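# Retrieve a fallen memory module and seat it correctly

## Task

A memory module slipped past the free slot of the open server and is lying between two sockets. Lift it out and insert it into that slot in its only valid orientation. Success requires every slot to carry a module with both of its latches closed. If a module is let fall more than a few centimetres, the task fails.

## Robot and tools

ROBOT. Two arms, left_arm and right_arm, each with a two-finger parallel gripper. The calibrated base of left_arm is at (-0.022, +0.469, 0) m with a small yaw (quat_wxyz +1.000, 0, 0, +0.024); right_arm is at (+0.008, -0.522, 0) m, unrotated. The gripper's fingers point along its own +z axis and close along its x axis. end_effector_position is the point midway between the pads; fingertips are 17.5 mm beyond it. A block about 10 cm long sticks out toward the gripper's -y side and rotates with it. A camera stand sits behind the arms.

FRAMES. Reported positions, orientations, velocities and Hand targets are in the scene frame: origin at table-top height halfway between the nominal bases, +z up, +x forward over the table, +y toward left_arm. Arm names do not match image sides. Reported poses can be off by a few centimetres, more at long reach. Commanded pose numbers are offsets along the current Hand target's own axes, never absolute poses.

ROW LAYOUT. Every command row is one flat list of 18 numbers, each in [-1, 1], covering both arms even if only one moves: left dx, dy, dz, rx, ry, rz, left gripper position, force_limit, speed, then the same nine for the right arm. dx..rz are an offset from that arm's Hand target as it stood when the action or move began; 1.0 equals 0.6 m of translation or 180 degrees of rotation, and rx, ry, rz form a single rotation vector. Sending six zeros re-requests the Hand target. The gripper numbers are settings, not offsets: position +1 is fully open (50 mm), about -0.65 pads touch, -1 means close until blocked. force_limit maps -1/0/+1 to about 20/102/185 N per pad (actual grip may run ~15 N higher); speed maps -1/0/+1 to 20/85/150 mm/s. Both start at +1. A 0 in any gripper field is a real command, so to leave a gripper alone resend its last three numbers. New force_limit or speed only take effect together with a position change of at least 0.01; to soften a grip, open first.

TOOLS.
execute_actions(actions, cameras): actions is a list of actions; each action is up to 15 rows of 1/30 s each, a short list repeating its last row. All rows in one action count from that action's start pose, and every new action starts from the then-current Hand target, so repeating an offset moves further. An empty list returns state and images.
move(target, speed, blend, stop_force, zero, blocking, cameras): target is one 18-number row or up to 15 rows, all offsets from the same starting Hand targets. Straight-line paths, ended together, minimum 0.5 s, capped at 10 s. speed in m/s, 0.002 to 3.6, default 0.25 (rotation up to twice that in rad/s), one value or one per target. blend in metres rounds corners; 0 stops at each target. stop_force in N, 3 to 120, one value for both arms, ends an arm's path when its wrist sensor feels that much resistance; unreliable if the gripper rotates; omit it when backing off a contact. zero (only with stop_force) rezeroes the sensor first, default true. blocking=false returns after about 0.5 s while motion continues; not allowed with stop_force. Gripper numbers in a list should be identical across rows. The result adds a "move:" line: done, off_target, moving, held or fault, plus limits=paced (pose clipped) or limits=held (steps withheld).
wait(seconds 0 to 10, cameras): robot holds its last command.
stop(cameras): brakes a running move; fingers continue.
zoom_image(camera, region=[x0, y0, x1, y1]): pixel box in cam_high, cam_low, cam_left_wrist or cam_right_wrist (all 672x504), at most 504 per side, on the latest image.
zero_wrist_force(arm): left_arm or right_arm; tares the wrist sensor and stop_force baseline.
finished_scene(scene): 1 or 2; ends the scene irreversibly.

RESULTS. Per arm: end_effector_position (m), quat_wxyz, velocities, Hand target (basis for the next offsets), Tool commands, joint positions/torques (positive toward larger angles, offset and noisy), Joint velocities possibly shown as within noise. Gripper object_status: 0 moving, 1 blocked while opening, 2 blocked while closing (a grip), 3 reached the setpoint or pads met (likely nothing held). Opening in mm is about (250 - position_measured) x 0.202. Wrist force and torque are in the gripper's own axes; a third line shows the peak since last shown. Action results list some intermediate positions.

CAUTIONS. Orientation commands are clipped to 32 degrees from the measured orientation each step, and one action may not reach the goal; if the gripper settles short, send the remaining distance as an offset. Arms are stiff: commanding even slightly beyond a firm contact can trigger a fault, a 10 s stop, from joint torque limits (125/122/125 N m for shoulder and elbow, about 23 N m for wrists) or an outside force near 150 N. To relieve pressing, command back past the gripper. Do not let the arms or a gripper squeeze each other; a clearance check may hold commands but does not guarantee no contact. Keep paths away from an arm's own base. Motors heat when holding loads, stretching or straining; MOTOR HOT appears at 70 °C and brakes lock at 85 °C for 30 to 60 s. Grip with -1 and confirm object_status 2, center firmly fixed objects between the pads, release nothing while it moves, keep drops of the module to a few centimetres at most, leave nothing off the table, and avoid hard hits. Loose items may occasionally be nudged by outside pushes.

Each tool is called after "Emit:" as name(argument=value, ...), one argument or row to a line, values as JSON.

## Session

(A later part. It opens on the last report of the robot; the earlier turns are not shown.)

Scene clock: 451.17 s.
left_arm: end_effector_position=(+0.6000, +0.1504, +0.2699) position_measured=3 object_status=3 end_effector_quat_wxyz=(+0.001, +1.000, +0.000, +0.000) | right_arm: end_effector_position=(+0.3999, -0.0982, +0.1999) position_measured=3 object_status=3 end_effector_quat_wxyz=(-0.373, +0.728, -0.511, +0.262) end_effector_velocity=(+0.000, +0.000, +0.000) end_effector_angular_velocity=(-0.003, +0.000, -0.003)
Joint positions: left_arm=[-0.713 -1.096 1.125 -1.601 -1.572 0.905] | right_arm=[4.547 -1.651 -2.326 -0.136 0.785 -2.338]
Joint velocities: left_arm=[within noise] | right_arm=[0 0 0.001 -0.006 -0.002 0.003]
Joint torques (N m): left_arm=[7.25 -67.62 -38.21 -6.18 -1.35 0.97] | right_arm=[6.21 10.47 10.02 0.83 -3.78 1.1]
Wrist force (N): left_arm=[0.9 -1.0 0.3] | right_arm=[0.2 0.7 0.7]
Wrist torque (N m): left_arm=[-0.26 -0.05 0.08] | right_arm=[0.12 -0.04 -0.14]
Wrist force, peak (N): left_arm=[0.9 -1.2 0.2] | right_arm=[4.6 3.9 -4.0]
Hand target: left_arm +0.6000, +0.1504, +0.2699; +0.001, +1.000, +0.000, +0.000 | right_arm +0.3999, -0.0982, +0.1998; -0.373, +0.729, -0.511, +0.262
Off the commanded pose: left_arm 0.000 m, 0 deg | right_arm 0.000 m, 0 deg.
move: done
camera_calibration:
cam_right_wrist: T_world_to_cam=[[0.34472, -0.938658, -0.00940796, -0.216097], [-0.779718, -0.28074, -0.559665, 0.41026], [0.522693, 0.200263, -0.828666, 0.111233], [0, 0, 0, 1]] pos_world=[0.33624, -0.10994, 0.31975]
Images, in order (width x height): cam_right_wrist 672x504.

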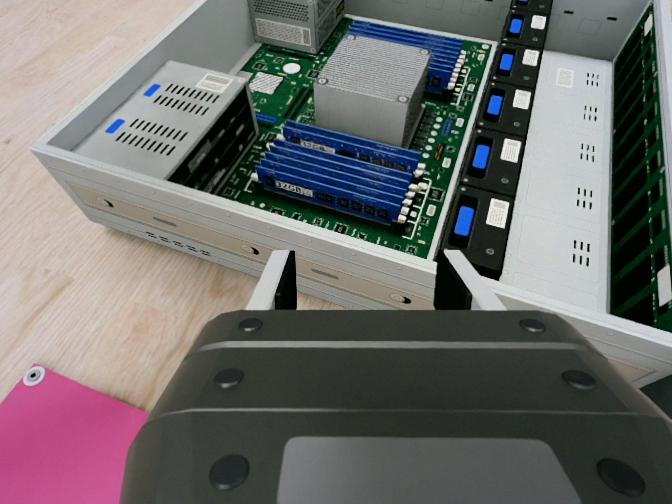

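Emit:
move(
  target=[-0.0533,0.4217,0.1833, 0,0,0, 1, 1, 1, 0,0,0,0,0,0, 1,1,1],
  speed=0.3,
  cameras=["all"],
)

Emit:
zoom_image(
  camera="cam_right_wrist",
  region=[230, 50, 480, 250],
)

Emit:
zoom_image(
  camera="cam_left_wrist",
  region=[240, 100, 480, 320],
)

Scene clock: 460.10 s.
left_arm: end_effector_position=(+0.5681, -0.1026, +0.1601) position_measured=3 object_status=3 end_effector_quat_wxyz=(+0.000, +1.000, +0.000, +0.000) | right_arm: end_effector_position=(+0.3999, -0.0982, +0.1998) position_measured=3 object_status=3 end_effector_quat_wxyz=(-0.373, +0.729, -0.511, +0.262)
Joint positions: left_arm=[-0.98 -0.72 0.779 -1.631 -1.572 0.638] | right_arm=[4.547 -1.651 -2.327 -0.136 0.785 -2.338]
Joint torques (N m): left_arm=[-4.07 -69.02 -34.15 -6.24 -0.27 -1.18] | right_arm=[3.84 10.36 8.94 5.81 -2.94 -0.75]
Wrist force (N): left_arm=[0.2 -1.8 0.1] | right_arm=[0.4 0.4 0.5]
Wrist torque (N m): left_arm=[-0.38 0.02 0.19] | right_arm=[0.06 -0.06 -0.14]
Wrist force, peak (N): left_arm=[-6.6 11.3 1.4] | right_arm=[0.6 0.7 0.6]
Hand target: left_arm +0.5681, -0.1027, +0.1602; +0.001, +1.000, +0.000, +0.000 | right_arm +0.3999, -0.0982, +0.1998; -0.373, +0.729, -0.511, +0.262
Off the commanded pose: left_arm 0.000 m, 0 deg | right_arm 0.000 m, 0 deg.
move: done
camera_calibration:
cam_left_wrist: T_world_to_cam=[[0.999931, 0.0105732, -0.00511043, -0.557267], [0.0117138, -0.928915, 0.370108, -0.146466], [-0.000833942, -0.370142, -0.928975, 0.238719], [0, 0, 0, 1]] pos_world=[0.559143, -0.041803, 0.273124]
cam_right_wrist: T_world_to_cam=[[0.344718, -0.938662, -0.00907038, -0.216203], [-0.779697, -0.280932, -0.559598, 0.410211], [0.522725, 0.199976, -0.828715, 0.111205], [0, 0, 0, 1]] pos_world=[0.336239, -0.109939, 0.319749]

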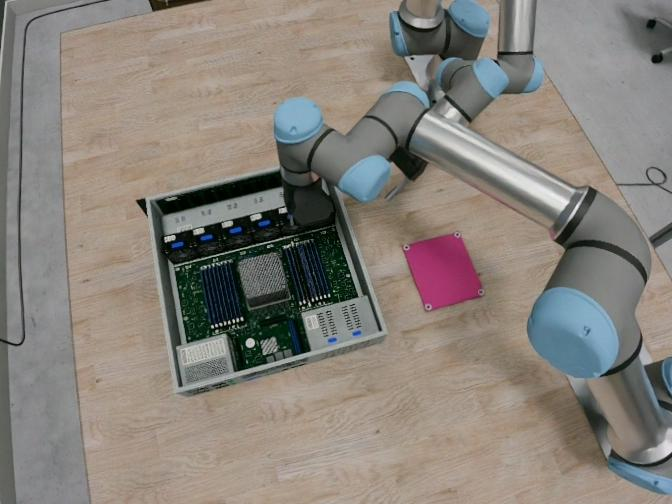

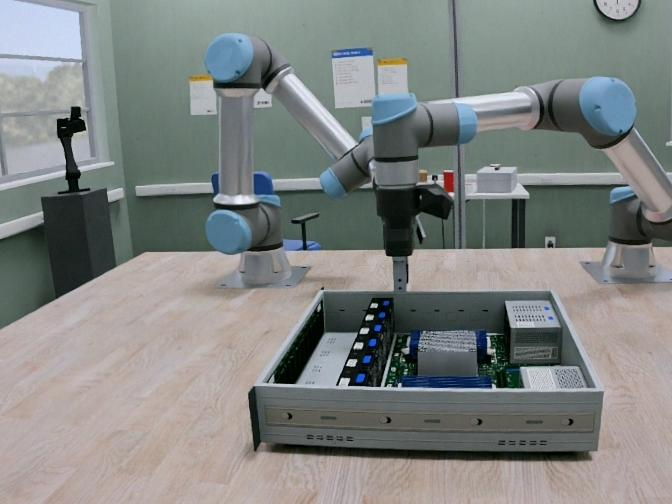

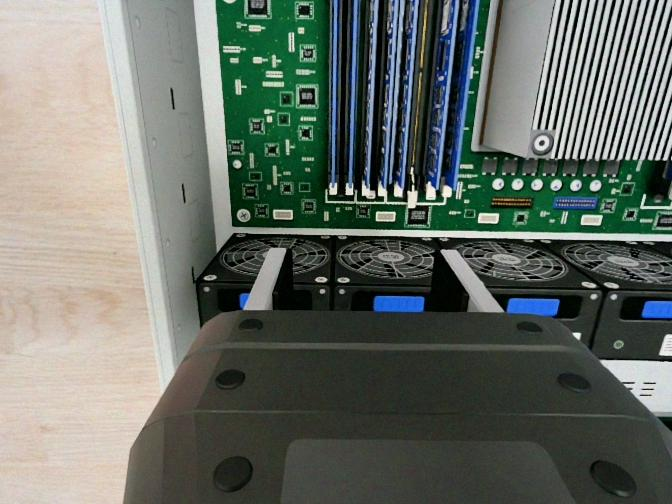

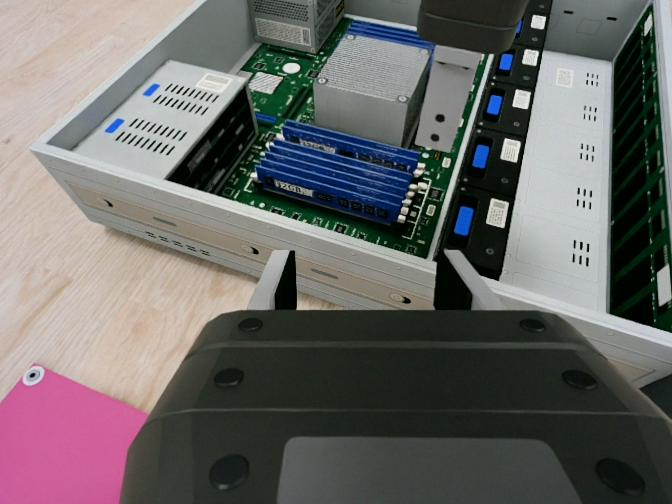

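Scaled by 2.016 from the camera's 672x504 image, which has a finer 960x720 frame.

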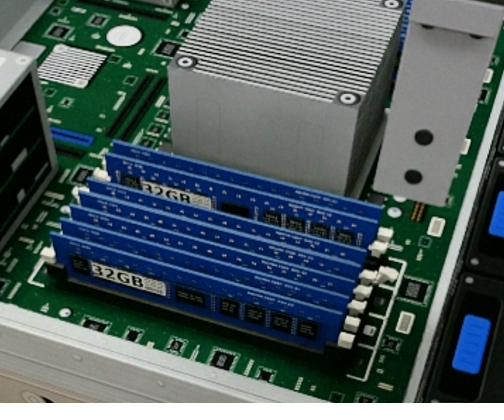

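Scaled by 2.100 from the camera's 672x504 image, which has a finer 960x720 frame.

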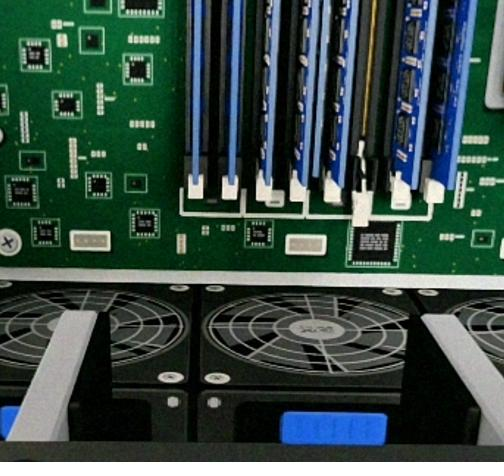

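Emit:
move(
  target=[0,0,0.1325, 0,0,0, 1, 1, 1, 0,0,0,0,0,0, 1,1,1],
  speed=0.15,
  stop_force=8,
  cameras=["cam_left_wrist","cam_right_wrist"],
)

Emit:
zoom_image(
  camera="cam_left_wrist",
  region=[340, 180, 520, 320],
)

Emit:
zoom_image(
  camera="cam_right_wrist",
  region=[370, 130, 470, 250],
)

Scene clock: 469.77 s.
left_arm: end_effector_position=(+0.5679, -0.1025, +0.1333) position_measured=3 object_status=3 end_effector_quat_wxyz=(+0.000, +1.000, +0.000, +0.000) | right_arm: end_effector_position=(+0.3999, -0.0982, +0.1998) position_measured=3 object_status=3 end_effector_quat_wxyz=(-0.373, +0.729, -0.511, +0.262)
Joint positions: left_arm=[-0.98 -0.712 0.834 -1.692 -1.572 0.638] | right_arm=[4.547 -1.651 -2.327 -0.136 0.785 -2.338]
Joint torques (N m): left_arm=[3.1 -85.84 -37.84 -0.95 -1.46 -1.22] | right_arm=[-2.31 12.08 11.13 5.9 -0.98 0.44]
Wrist force (N): left_arm=[0.6 -1.5 0.3] | right_arm=[0.6 0.7 0.5]
Wrist torque (N m): left_arm=[-0.32 -0.04 0.20] | right_arm=[0.10 -0.10 -0.14]
Wrist force, peak (N): left_arm=[0.7 -1.9 9.9] | right_arm=[0.3 0.9 0.6]
Hand target: left_arm +0.5679, -0.1025, +0.1333; +0.000, +1.000, +0.000, +0.000 (not the last commanded pose) | right_arm +0.3999, -0.0982, +0.1998; -0.373, +0.729, -0.511, +0.262
Off the commanded pose: left_arm 0.053 m, 0 deg | right_arm 0.000 m, 0 deg.
move: held (left_arm; a check stopped the path); limits=held
pose unreachable (left arm): on one or more control steps of this call, first in action 0 (counted from 0), this arm could not follow its commanded pose, so it was not sent that pose on those steps. It may still have moved: this result reports where it is.
cause: moving toward the commanded pose would bring a part of the arm too close to another arm (a part of this arm just beyond joint 3 (elbow) and the right arm's gripper, at the place that arm is still heading or pushing toward).
camera_calibration:
cam_left_wrist: T_world_to_cam=[[0.999928, 0.0105484, -0.00573665, -0.557047], [0.0119218, -0.929115, 0.3696, -0.136543], [-0.00143134, -0.369641, -0.929173, 0.214226], [0, 0, 0, 1]] pos_world=[0.558941, -0.041801, 0.246324]
cam_right_wrist: T_world_to_cam=[[0.344718, -0.938662, -0.00907038, -0.216203], [-0.779697, -0.280932, -0.559598, 0.410211], [0.522725, 0.199976, -0.828715, 0.111205], [0, 0, 0, 1]] pos_world=[0.336239, -0.109939, 0.319749]
Images, in order (width x height): cam_left_wrist 672x504, cam_right_wrist 672x504.

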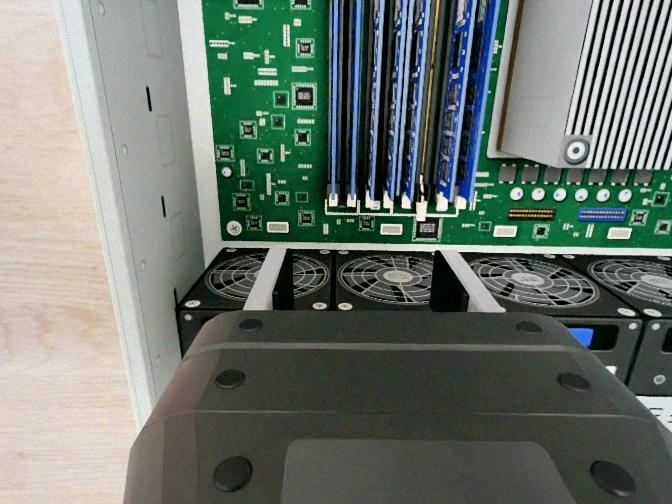

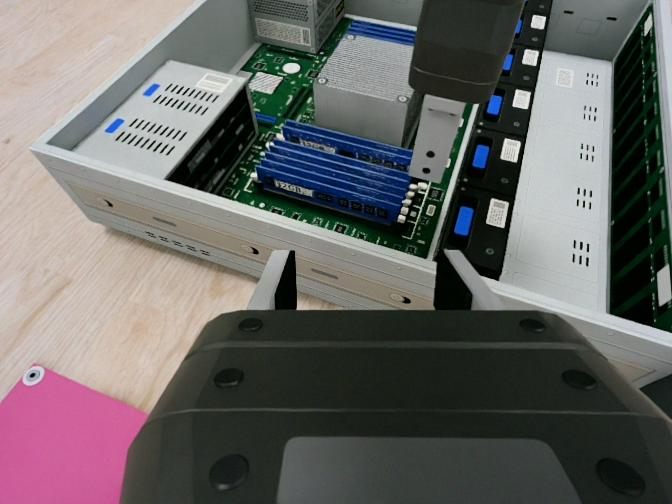

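Scaled by 2.800 from the camera's 672x504 image, which has a finer 960x720 frame.

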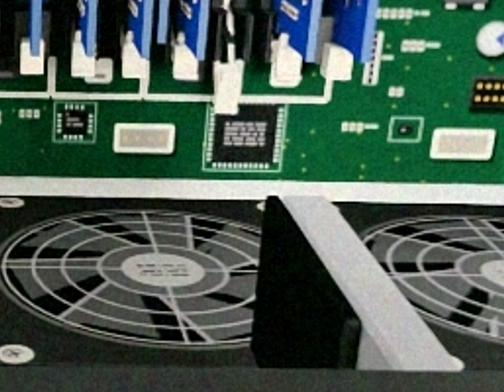

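Scaled by 4.200 from the camera's 672x504 image, which has a finer 960x720 frame.

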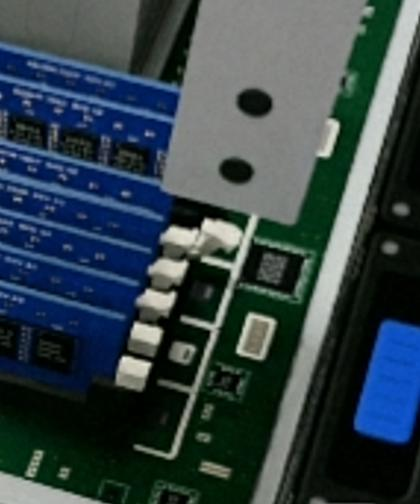

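Emit:
move(
  target=[
    [0,0,-0.1, 0,0,0, 1, 1, 1, 0,0,0,0,0,0, 1,1,1],
    [-0.0133,-0.36,-0.2, 0,0,0, 1, 1, 1, 0,0,0,0,0,0, 1,1,1],
  ],
  speed=0.3,
  blend=0.03,
  cameras=[],
)

Emit:
move(
  target=[0,0,0, 0,0,0, 1, 1, 1, 0.0882,-0.0985,0.2502,-0.2004,0.2853,0.5577, 1,1,1],
  speed=0.35,
  cameras=["all"],
)

Scene clock: 504.73 s.
left_arm: end_effector_position=(+0.5599, +0.1134, +0.2532) position_measured=3 object_status=3 end_effector_quat_wxyz=(+0.000, +1.000, +0.000, +0.000) | right_arm: end_effector_position=(+0.3999, -0.0982, +0.1998) position_measured=3 object_status=3 end_effector_quat_wxyz=(-0.373, +0.729, -0.511, +0.262)
Joint positions: left_arm=[-0.793 -1.136 1.227 -1.661 -1.572 0.825] | right_arm=[4.547 -1.651 -2.327 -0.136 0.785 -2.338]
Joint torques (N m): left_arm=[7.43 -53.81 -25.02 -4.97 -1.4 1.15] | right_arm=[-6.23 14.02 13.15 5.79 0.02 1.16]
Wrist force (N): left_arm=[-0.3 -1.4 0.6] | right_arm=[0.3 0.4 0.4]
Wrist torque (N m): left_arm=[-0.30 0.13 0.04] | right_arm=[0.07 -0.05 -0.13]
Wrist force, peak (N): left_arm=[4.6 -16.5 -0.4] | right_arm=[0.3 0.5 0.9]
Hand target: left_arm +0.5599, +0.1135, +0.2532; +0.000, +1.000, +0.000, +0.000 | right_arm +0.3999, -0.0982, +0.1998; -0.373, +0.729, -0.511, +0.262
Off the commanded pose: left_arm 0.000 m, 0 deg | right_arm 0.000 m, 0 deg.
move: done
No camera images: "cameras" was empty.

Scene clock: 508.20 s.
left_arm: end_effector_position=(+0.5599, +0.1135, +0.2532) position_measured=3 object_status=3 end_effector_quat_wxyz=(+0.000, +1.000, +0.000, +0.000) | right_arm: end_effector_position=(+0.5650, -0.0948, +0.1600) position_measured=3 object_status=3 end_effector_quat_wxyz=(+0.001, -0.001, +1.000, +0.000)
Joint positions: left_arm=[-0.793 -1.136 1.227 -1.661 -1.572 0.825] | right_arm=[3.988 -2.096 -1.334 -1.282 1.569 -0.727]
Joint torques (N m): left_arm=[7.3 -66.29 -15.1 -0.26 -1.31 1.03] | right_arm=[-2 59.21 19.51 5.25 1.51 1.22]
Wrist force (N): left_arm=[-0.1 -1.5 0.9] | right_arm=[1.0 1.8 -2.6]
Wrist torque (N m): left_arm=[-0.32 0.10 0.04] | right_arm=[0.25 -0.20 -0.21]
Wrist force, peak (N): left_arm=[0.1 -1.6 1.1] | right_arm=[1.1 2.5 -2.9]
Hand target: left_arm +0.5599, +0.1135, +0.2532; +0.000, +1.000, +0.000, +0.000 | right_arm +0.5650, -0.0948, +0.1601; +0.001, -0.001, +1.000, +0.000
Off the commanded pose: left_arm 0.000 m, 0 deg | right_arm 0.000 m, 0 deg.
move: done
camera_calibration:
cam_left_wrist: T_world_to_cam=[[0.999928, 0.0105841, -0.00564328, -0.550779], [0.0119205, -0.929114, 0.369601, 0.0199815], [-0.00133135, -0.369642, -0.929173, 0.40554], [0, 0, 0, 1]] pos_world=[0.551041, 0.174299, 0.366324]
cam_right_wrist: T_world_to_cam=[[-0.999934, 0.00266285, -0.0111841, 0.57909], [-0.00136332, 0.938479, 0.345334, 0.0487203], [0.0114156, 0.345326, -0.938413, 0.311403], [0, 0, 0, 1]] pos_world=[0.575563, -0.1548, 0.281876]

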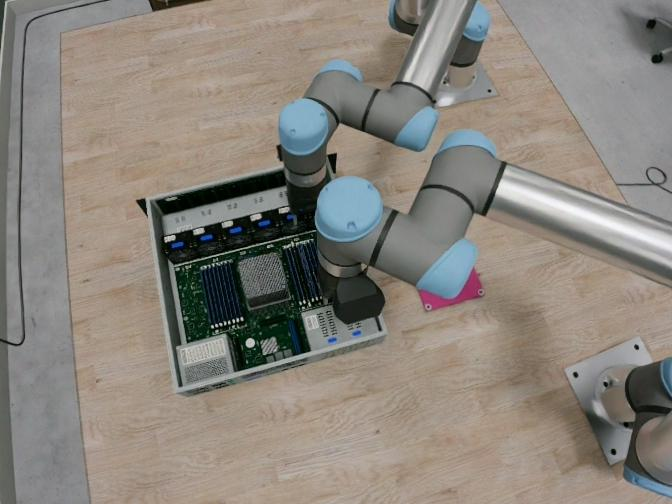

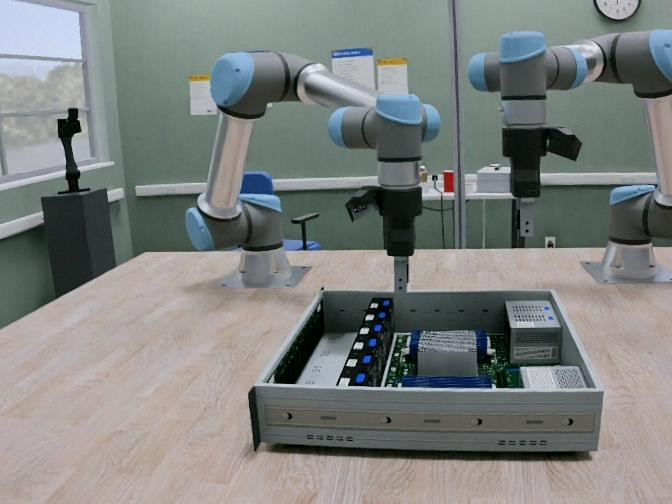

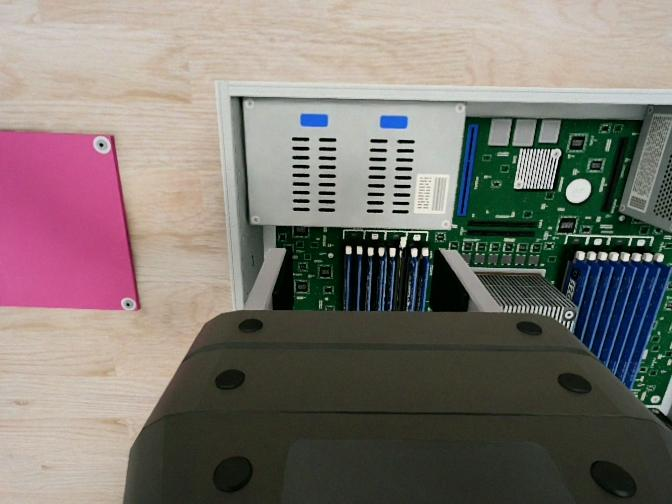

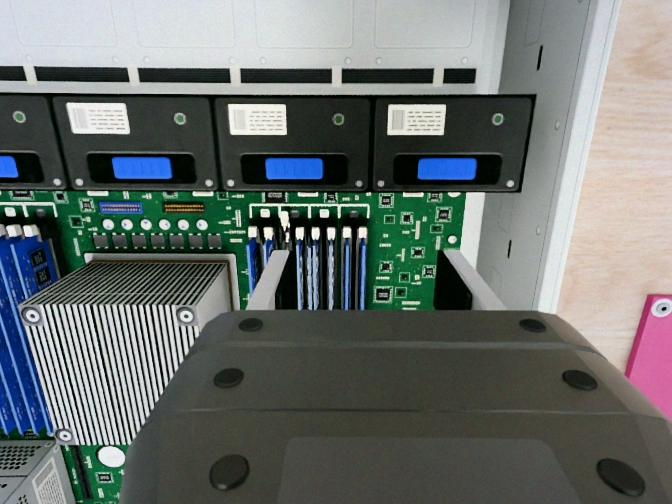

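Emit:
move(
  target=[-0.284,0.0997,0.0817, 0.2004,0.2853,0.5573, 1, 1, 1, 0,0,0,0,0,0.999, 1,1,1],
  speed=0.4,
  cameras=["all"],
)

Emit:
zoom_image(
  camera="cam_left_wrist",
  region=[200, 50, 500, 280],
)

Scene clock: 530.77 s.
left_arm: end_effector_position=(+0.3895, +0.0536, +0.2042) position_measured=3 object_status=3 end_effector_quat_wxyz=(+0.261, -0.513, +0.728, -0.372) | right_arm: end_effector_position=(+0.5650, -0.0948, +0.1600) position_measured=3 object_status=3 end_effector_quat_wxyz=(+0.000, +1.000, +0.002, +0.001) end_effector_velocity=(+0.001, -0.001, +0.000) end_effector_angular_velocity=(+0.001, -0.001, -0.006)
Joint positions: left_arm=[-1.398 -1.481 2.31 -3.037 -0.817 2.394] | right_arm=[3.988 -2.096 -1.334 -1.282 1.569 2.412]
Joint velocities: left_arm=[within noise] | right_arm=[-0.001 0 0 0.001 0 0.005]
Joint torques (N m): left_arm=[6.46 -38.47 -29.5 -3.39 0.94 1.12] | right_arm=[3.53 42.34 14.43 3.02 -0.51 1.17]
Wrist force (N): left_arm=[1.0 -5.3 2.2] | right_arm=[1.3 1.3 -2.6]
Wrist torque (N m): left_arm=[-1.10 -0.03 0.24] | right_arm=[0.16 -0.24 -0.21]
Wrist force, peak (N): left_arm=[1.0 -5.3 2.2] | right_arm=[1.4 1.8 -3.0]
Hand target: left_arm +0.3895, +0.0536, +0.2044; +0.261, -0.513, +0.728, -0.372 | right_arm +0.5650, -0.0948, +0.1601; +0.000, +1.000, +0.002, +0.001
Off the commanded pose: left_arm 0.000 m, 0 deg | right_arm 0.000 m, 0 deg.
move: done
camera_calibration:
cam_left_wrist: T_world_to_cam=[[-0.327826, -0.944714, 0.00680036, 0.185859], [-0.798499, 0.273226, -0.536421, 0.420658], [0.504906, -0.181282, -0.843923, 0.112923], [0, 0, 0, 1]] pos_world=[0.339809, 0.0811198, 0.319684]
cam_right_wrist: T_world_to_cam=[[0.999969, 0.000377124, -0.0078288, -0.55158], [0.00306269, -0.938229, 0.346, -0.131875], [-0.00721473, -0.346014, -0.938202, 0.256403], [0, 0, 0, 1]] pos_world=[0.553817, -0.0348024, 0.281869]

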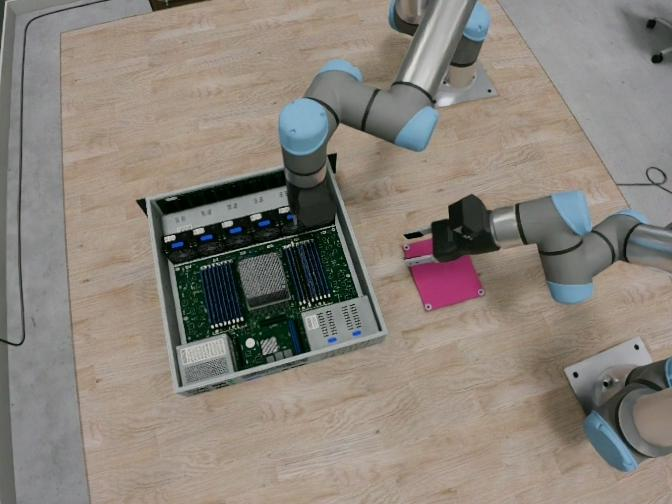

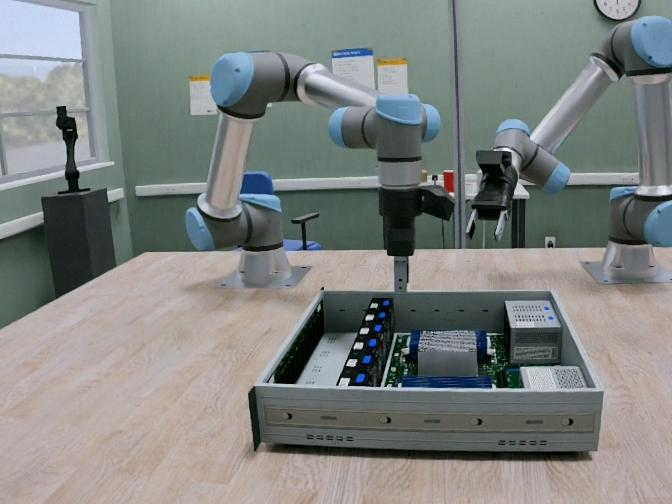

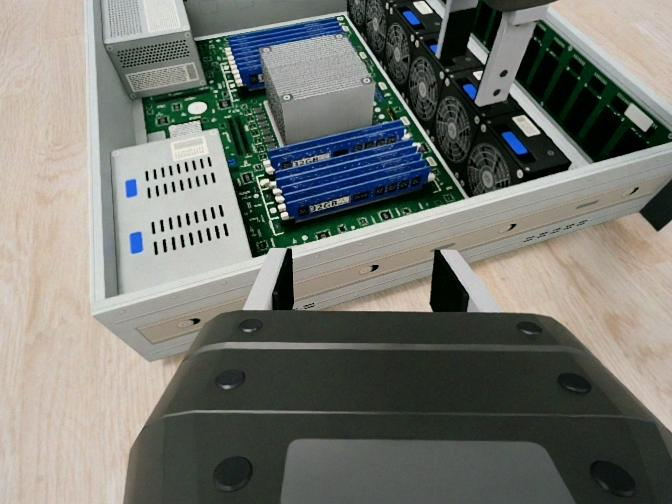

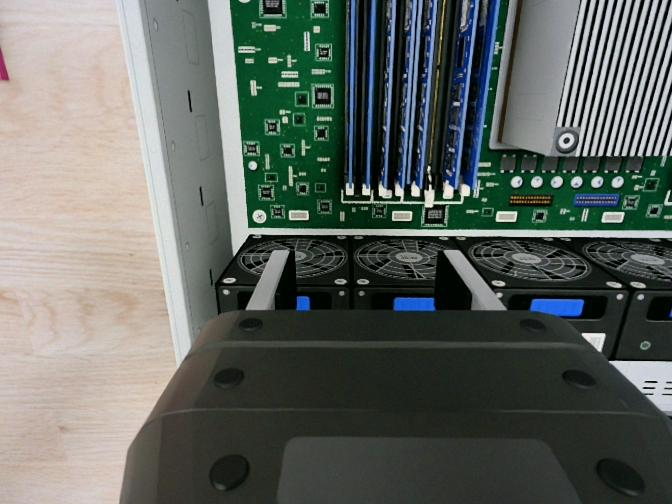

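Scaled by 1.680 from the camera's 672x504 image, which has a finer 960x720 frame.

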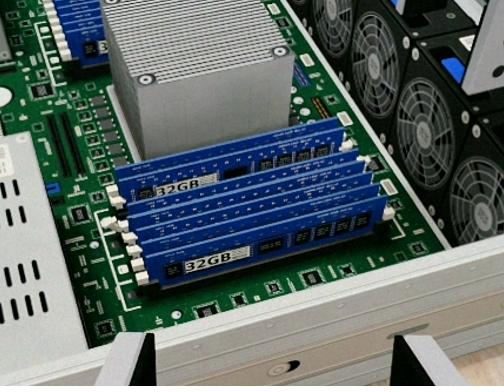

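Emit:
move(
  target=[0,0,0, 0,0,0, 1, 1, 1, 0,0,0.105,0,0,0, 1,1,1],
  speed=0.2,
  cameras=["cam_left_wrist","cam_right_wrist"],
)

Emit:
zoom_image(
  camera="cam_right_wrist",
  region=[300, 100, 500, 320],
)

Emit:
zoom_image(
  camera="cam_left_wrist",
  region=[320, 80, 500, 240],
)

Scene clock: 540.90 s.
left_arm: end_effector_position=(+0.3895, +0.0536, +0.2044) position_measured=3 object_status=3 end_effector_quat_wxyz=(+0.261, -0.513, +0.728, -0.372) | right_arm: end_effector_position=(+0.5650, -0.0948, +0.0970) position_measured=3 object_status=3 end_effector_quat_wxyz=(+0.000, +1.000, +0.002, +0.001)
Joint positions: left_arm=[-1.398 -1.482 2.31 -3.037 -0.817 2.395] | right_arm=[3.988 -2.149 -1.42 -1.143 1.57 2.412]
Joint torques (N m): left_arm=[6.89 -38.8 -29.85 -4.41 2.57 -0.29] | right_arm=[-5.61 59.85 25.64 3.13 -0.43 -1.03]
Wrist force (N): left_arm=[0.6 -5.0 2.1] | right_arm=[1.3 1.3 -2.6]
Wrist torque (N m): left_arm=[-1.06 0.04 0.23] | right_arm=[0.16 -0.24 -0.22]
Wrist force, peak (N): left_arm=[0.7 -5.7 2.0] | right_arm=[1.3 1.3 -5.5]
Hand target: left_arm +0.3895, +0.0536, +0.2044; +0.261, -0.513, +0.728, -0.372 | right_arm +0.5651, -0.0948, +0.0971; +0.000, +1.000, +0.002, +0.001
Off the commanded pose: left_arm 0.000 m, 0 deg | right_arm 0.000 m, 0 deg.
move: done
camera_calibration:
cam_left_wrist: T_world_to_cam=[[-0.327816, -0.944715, 0.0070676, 0.185863], [-0.7984, 0.27303, -0.536668, 0.420801], [0.505069, -0.181571, -0.843764, 0.113027], [0, 0, 0, 1]] pos_world=[0.33981, 0.081219, 0.319885]
cam_right_wrist: T_world_to_cam=[[0.999967, 0.000180059, -0.00807575, -0.552127], [0.00296395, -0.938197, 0.346089, -0.110134], [-0.00751433, -0.346101, -0.938167, 0.197419], [0, 0, 0, 1]] pos_world=[0.553918, -0.0349015, 0.218869]
Images, in order (width x height): cam_left_wrist 672x504, cam_right_wrist 672x504.

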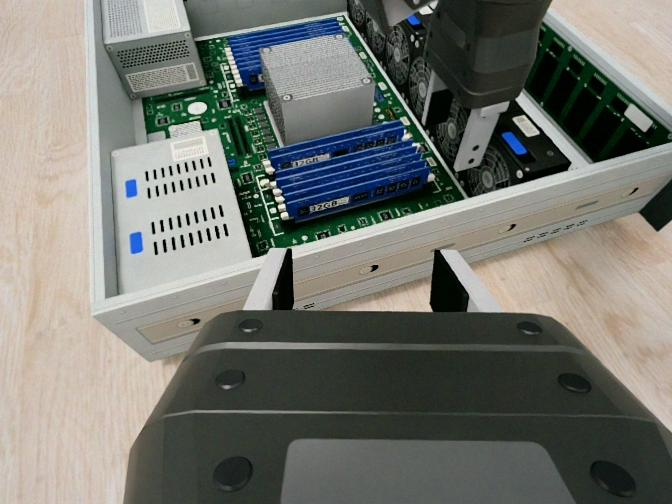

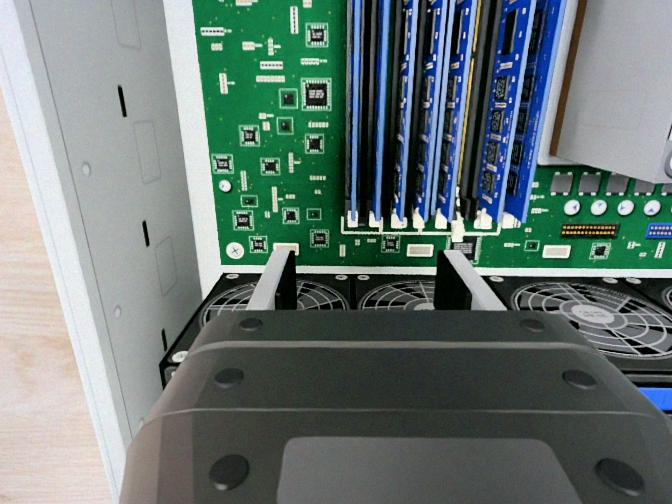

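Scaled by 2.291 from the camera's 672x504 image, which has a finer 960x720 frame.

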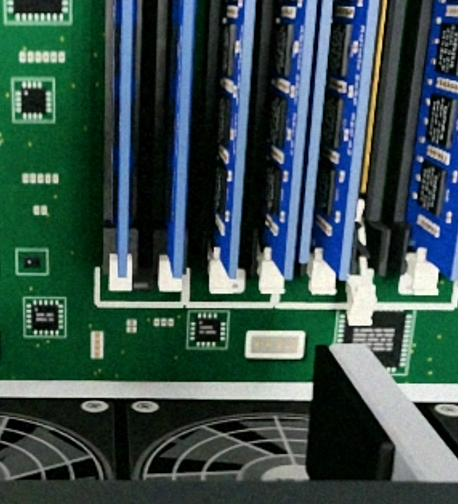

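Scaled by 2.800 from the camera's 672x504 image, which has a finer 960x720 frame.

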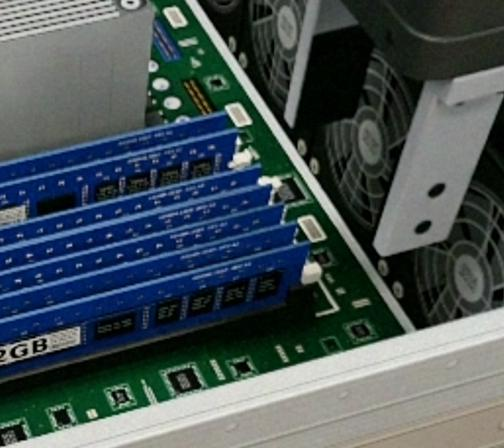

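Emit:
move(
  target=[0,0,0, 0,0,0, 1, 1, 1, 0,0,0.0292,0,0,0, 1,1,1],
  speed=0.1,
  cameras=["cam_left_wrist","cam_right_wrist"],
)

Emit:
zoom_image(
  camera="cam_right_wrist",
  region=[330, 180, 510, 320],
)

Emit:
zoom_image(
  camera="cam_left_wrist",
  region=[370, 110, 500, 220],
)

Scene clock: 554.80 s.
left_arm: end_effector_position=(+0.3895, +0.0536, +0.2044) position_measured=3 object_status=3 end_effector_quat_wxyz=(+0.261, -0.513, +0.728, -0.372) | right_arm: end_effector_position=(+0.5650, -0.0949, +0.0792) position_measured=3 object_status=3 end_effector_quat_wxyz=(+0.000, +1.000, +0.002, +0.001) end_effector_velocity=(+0.000, -0.001, +0.001) end_effector_angular_velocity=(-0.002, +0.002, +0.000)
Joint positions: left_arm=[-1.398 -1.482 2.31 -3.037 -0.817 2.394] | right_arm=[3.988 -2.167 -1.44 -1.105 1.569 2.412]
Joint velocities: left_arm=[within noise] | right_arm=[0 0.001 0.002 -0.005 0 0]
Joint torques (N m): left_arm=[3.98 -37.63 -29.18 -0.97 2.59 -1.25] | right_arm=[-5.91 60.98 31.83 0.29 -1.59 -1.14]
Wrist force (N): left_arm=[0.8 -5.2 2.1] | right_arm=[0.7 1.5 -2.8]
Wrist torque (N m): left_arm=[-1.09 0.01 0.23] | right_arm=[0.18 -0.15 -0.21]
Wrist force, peak (N): left_arm=[0.5 -5.4 2.1] | right_arm=[1.1 1.6 -4.3]
Hand target: left_arm +0.3895, +0.0536, +0.2044; +0.261, -0.513, +0.728, -0.372 | right_arm +0.5651, -0.0948, +0.0796; +0.000, +1.000, +0.002, +0.001
Off the commanded pose: left_arm 0.000 m, 0 deg | right_arm 0.000 m, 0 deg.
move: done
camera_calibration:
cam_left_wrist: T_world_to_cam=[[-0.327816, -0.944715, 0.00706794, 0.185863], [-0.7984, 0.273029, -0.536668, 0.420801], [0.505069, -0.181571, -0.843764, 0.113027], [0, 0, 0, 1]] pos_world=[0.33981, 0.081219, 0.319885]
cam_right_wrist: T_world_to_cam=[[0.999967, 0.00017878, -0.00807528, -0.55227], [0.00296259, -0.938197, 0.346089, -0.103973], [-0.00751433, -0.346101, -0.938167, 0.180719], [0, 0, 0, 1]] pos_world=[0.553918, -0.0349014, 0.201069]
Images, in order (width x height): cam_left_wrist 672x504, cam_right_wrist 672x504.

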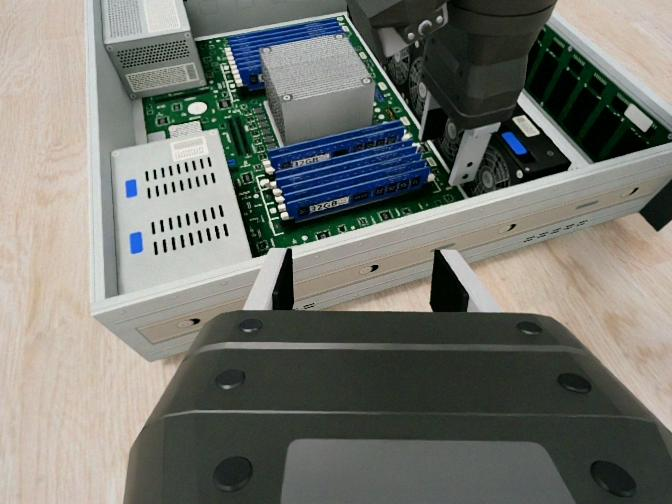

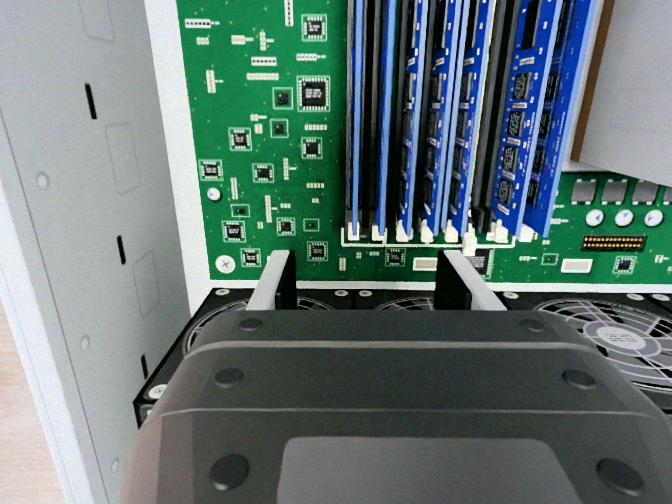

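Scaled by 2.800 from the camera's 672x504 image, which has a finer 960x720 frame.

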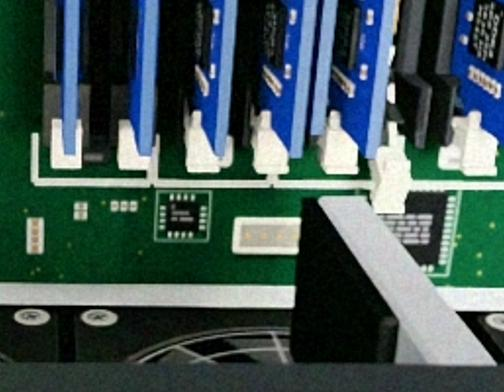

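Scaled by 3.877 from the camera's 672x504 image, which has a finer 960x720 frame.

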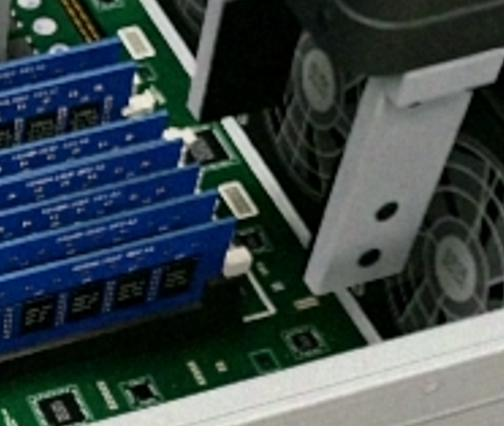

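Emit:
zoom_image(
  camera="cam_right_wrist",
  region=[410, 200, 490, 280],
)

Scaled by 6.300 from the camera's 672x504 image, which has a finer 960x720 frame.

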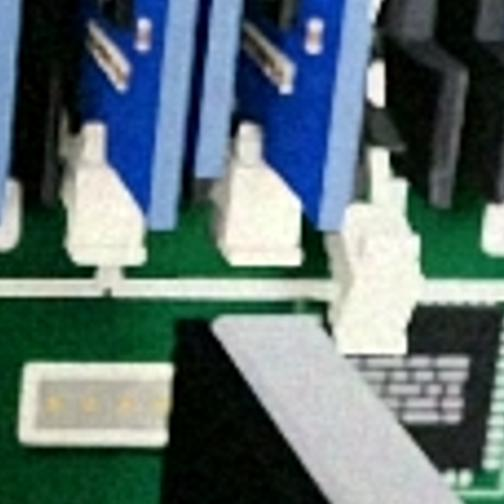

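Emit:
move(
  target=[0,0,0, 0,0,0, 1, 1, 1, -0.001,0,0.0247,0,0,0, 1,1,1],
  speed=0.06,
  stop_force=8,
  cameras=["cam_left_wrist","cam_right_wrist"],
)

Emit:
zoom_image(
  camera="cam_right_wrist",
  region=[400, 200, 500, 300],
)

Emit:
zoom_image(
  camera="cam_left_wrist",
  region=[370, 110, 500, 220],
)

Scene clock: 601.60 s.
left_arm: end_effector_position=(+0.3895, +0.0536, +0.2044) position_measured=3 object_status=3 end_effector_quat_wxyz=(+0.261, -0.513, +0.728, -0.372) | right_arm: end_effector_position=(+0.5645, -0.0948, +0.0652) position_measured=3 object_status=3 end_effector_quat_wxyz=(+0.000, +1.000, +0.002, +0.001)
Joint positions: left_arm=[-1.398 -1.482 2.31 -3.037 -0.817 2.394] | right_arm=[3.988 -2.181 -1.456 -1.074 1.569 2.412]
Joint torques (N m): left_arm=[0.8 -36.99 -27.9 -0.93 2.53 -1.19] | right_arm=[-5.43 59.59 29.37 2.34 -1.49 -1.14]
Wrist force (N): left_arm=[0.8 -5.1 2.1] | right_arm=[0.6 1.7 -6.0]
Wrist torque (N m): left_arm=[-1.07 0.00 0.23] | right_arm=[0.27 -0.12 -0.22]
Wrist force, peak (N): left_arm=[0.6 -5.3 2.5] | right_arm=[-1.6 4.3 -16.8]
Hand target: left_arm +0.3895, +0.0536, +0.2044; +0.261, -0.513, +0.728, -0.372 | right_arm +0.5646, -0.0948, +0.0652; +0.000, +1.000, +0.002, +0.001
Off the commanded pose: left_arm 0.000 m, 0 deg | right_arm 0.000 m, 0 deg.
move: contact (right_arm)
camera_calibration:
cam_left_wrist: T_world_to_cam=[[-0.327816, -0.944715, 0.00706794, 0.185863], [-0.7984, 0.273029, -0.536668, 0.420801], [0.505069, -0.181571, -0.843764, 0.113027], [0, 0, 0, 1]] pos_world=[0.33981, 0.081219, 0.319885]
cam_right_wrist: T_world_to_cam=[[0.99997, 0.000190418, -0.00775891, -0.551942], [0.00286242, -0.938274, 0.345882, -0.099036], [-0.00721412, -0.345894, -0.938246, 0.167436], [0, 0, 0, 1]] pos_world=[0.553417, -0.0349027, 0.187068]
Images, in order (width x height): cam_left_wrist 672x504, cam_right_wrist 672x504.

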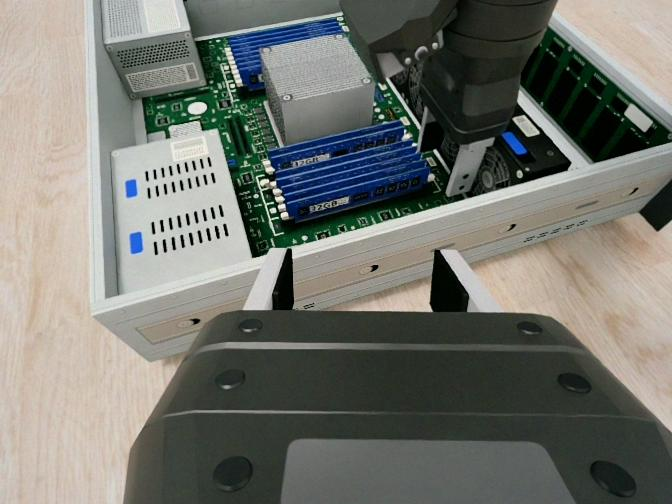

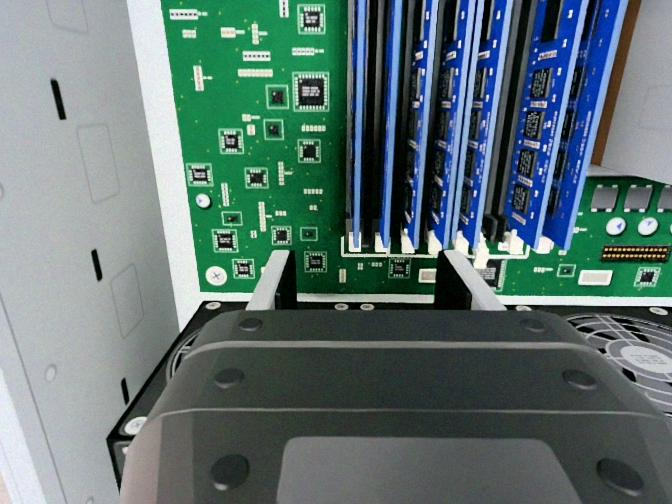

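Scaled by 5.040 from the camera's 672x504 image, which has a finer 960x720 frame.

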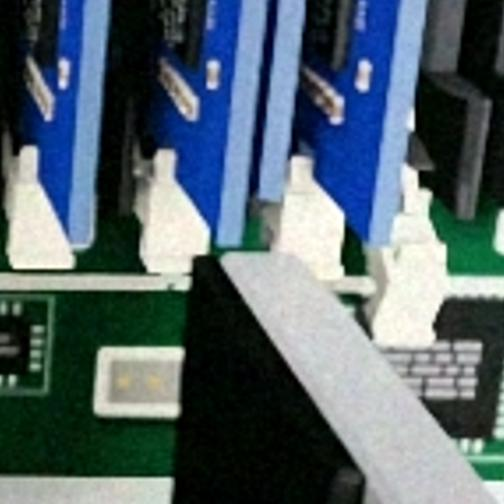

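Scaled by 3.877 from the camera's 672x504 image, which has a finer 960x720 frame.

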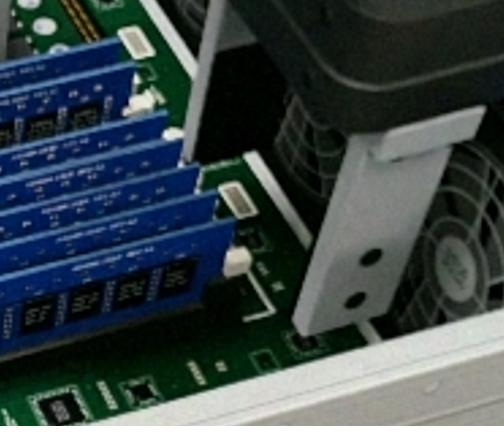

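Emit:
wait(
  seconds=0.2,
)

Emit:
zoom_image(
  camera="cam_left_wrist",
  region=[410, 120, 480, 200],
)

Scene clock: 617.83 s.
left_arm: end_effector_position=(+0.3895, +0.0536, +0.2044) position_measured=3 object_status=3 end_effector_quat_wxyz=(+0.261, -0.513, +0.728, -0.372) | right_arm: end_effector_position=(+0.5646, -0.0948, +0.0652) position_measured=3 object_status=3 end_effector_quat_wxyz=(+0.000, +1.000, +0.002, +0.001)
Joint positions: left_arm=[-1.398 -1.482 2.31 -3.037 -0.817 2.394] | right_arm=[3.988 -2.181 -1.456 -1.074 1.569 2.412]
Joint torques (N m): left_arm=[-1.22 -35.6 -27.25 -0.9 2.35 -1.18] | right_arm=[-6.14 58.68 29.13 4.83 -1.55 -1.16]
Wrist force (N): left_arm=[0.8 -5.1 1.9] | right_arm=[0.7 1.7 -6.1]
Wrist torque (N m): left_arm=[-1.06 0.01 0.23] | right_arm=[0.27 -0.14 -0.22]
Wrist force, peak (N): left_arm=[0.6 -5.4 2.3] | right_arm=[0.5 1.7 -6.3]
Hand target: left_arm +0.3895, +0.0536, +0.2044; +0.261, -0.513, +0.728, -0.372 | right_arm +0.5646, -0.0948, +0.0652; +0.000, +1.000, +0.002, +0.001
Tool commands: left_gripper/position=+1.0 left_gripper/force_limit=+1.0 left_gripper/speed=+1.0 right_gripper/position=+1.0 right_gripper/force_limit=+1.0 right_gripper/speed=+1.0
Off the commanded pose: left_arm 0.000 m, 0 deg | right_arm 0.000 m, 0 deg.
wait: 0.20 s; at rest from the start

Scaled by 6.300 from the camera's 672x504 image, which has a finer 960x720 frame.
This view is cut from an older image: the scene may have changed since it was taken.

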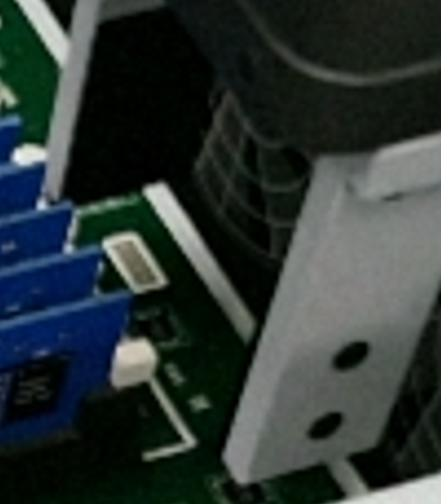

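Emit:
move(
  target=[
    [0,0,0, 0,0,0, 1, 1, 1, -0.0007,0,-0.0025,0,0,0, 1,1,1],
    [0,0,0, 0,0,0, 1, 1, 1, -0.0007,-0.0413,-0.0025,0,0,0, 1,1,1],
  ],
  speed=0.03,
  stop_force=7,
  cameras=["cam_left_wrist","cam_right_wrist"],
)

Emit:
zoom_image(
  camera="cam_right_wrist",
  region=[400, 200, 500, 300],
)

Emit:
zoom_image(
  camera="cam_left_wrist",
  region=[240, 110, 470, 240],
)

Scene clock: 632.27 s.
left_arm: end_effector_position=(+0.3895, +0.0536, +0.2044) position_measured=3 object_status=3 end_effector_quat_wxyz=(+0.261, -0.513, +0.728, -0.372) | right_arm: end_effector_position=(+0.5641, -0.0884, +0.0669) position_measured=3 object_status=3 end_effector_quat_wxyz=(+0.000, +1.000, +0.002, +0.001)
Joint positions: left_arm=[-1.398 -1.482 2.31 -3.037 -0.817 2.394] | right_arm=[3.995 -2.187 -1.441 -1.083 1.569 2.419]
Joint torques (N m): left_arm=[-4.14 -35.37 -26.15 -0.94 2.31 -1.26] | right_arm=[-5.88 62.54 31.32 0.68 1.72 1.2]
Wrist force (N): left_arm=[0.8 -5.1 1.9] | right_arm=[1.5 2.5 -2.1]
Wrist torque (N m): left_arm=[-1.07 0.00 0.23] | right_arm=[0.10 -0.29 -0.04]
Wrist force, peak (N): left_arm=[1.0 -5.2 2.3] | right_arm=[0.9 27.7 -7.2]
Hand target: left_arm +0.3895, +0.0536, +0.2044; +0.261, -0.513, +0.728, -0.372 | right_arm +0.5641, -0.0883, +0.0669; +0.000, +1.000, +0.002, +0.001 (not the last commanded pose)
Off the commanded pose: left_arm 0.000 m, 0 deg | right_arm 0.018 m, 0 deg.
move: contact (right_arm); path passed 1 of 2 targets
camera_calibration:
cam_left_wrist: T_world_to_cam=[[-0.327816, -0.944715, 0.00706794, 0.185863], [-0.7984, 0.273029, -0.536668, 0.420801], [0.505069, -0.181571, -0.843764, 0.113027], [0, 0, 0, 1]] pos_world=[0.33981, 0.081219, 0.319885]
cam_right_wrist: T_world_to_cam=[[0.999971, 0.000131928, -0.00763098, -0.551556], [0.00276263, -0.938306, 0.345796, -0.0934537], [-0.00711458, -0.345807, -0.938279, 0.17123], [0, 0, 0, 1]] pos_world=[0.553016, -0.028403, 0.188768]
Images, in order (width x height): cam_left_wrist 672x504, cam_right_wrist 672x504.

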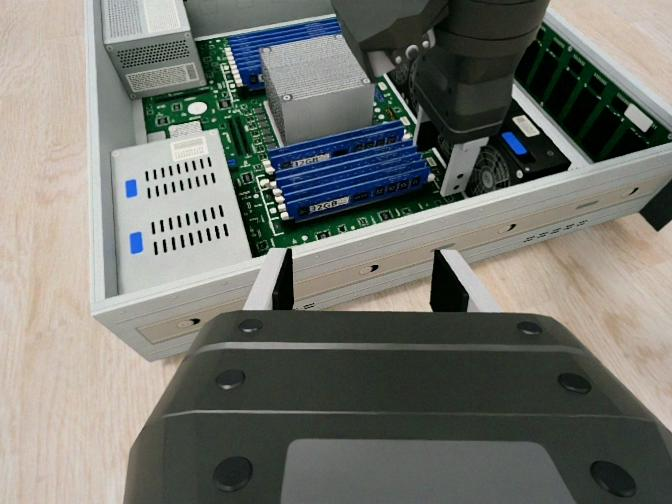

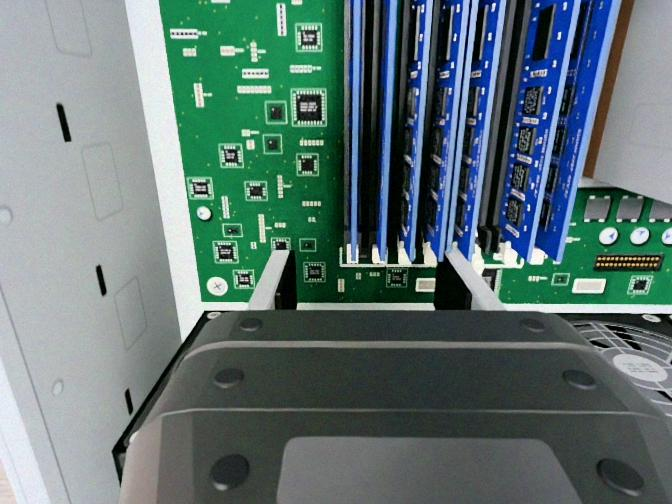

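Scaled by 5.040 from the camera's 672x504 image, which has a finer 960x720 frame.

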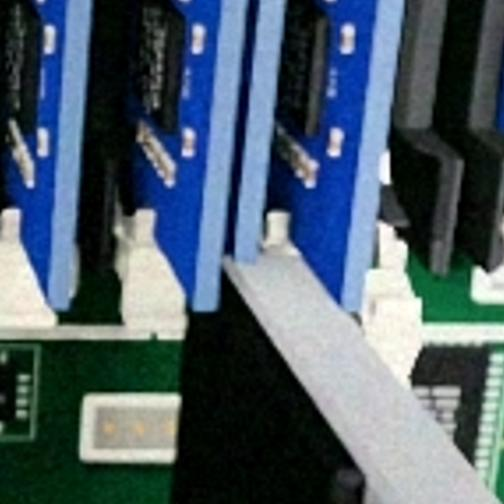

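Scaled by 2.191 from the camera's 672x504 image, which has a finer 960x720 frame.

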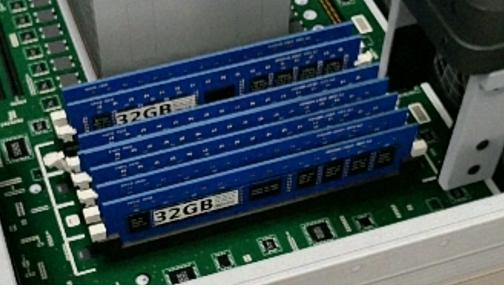

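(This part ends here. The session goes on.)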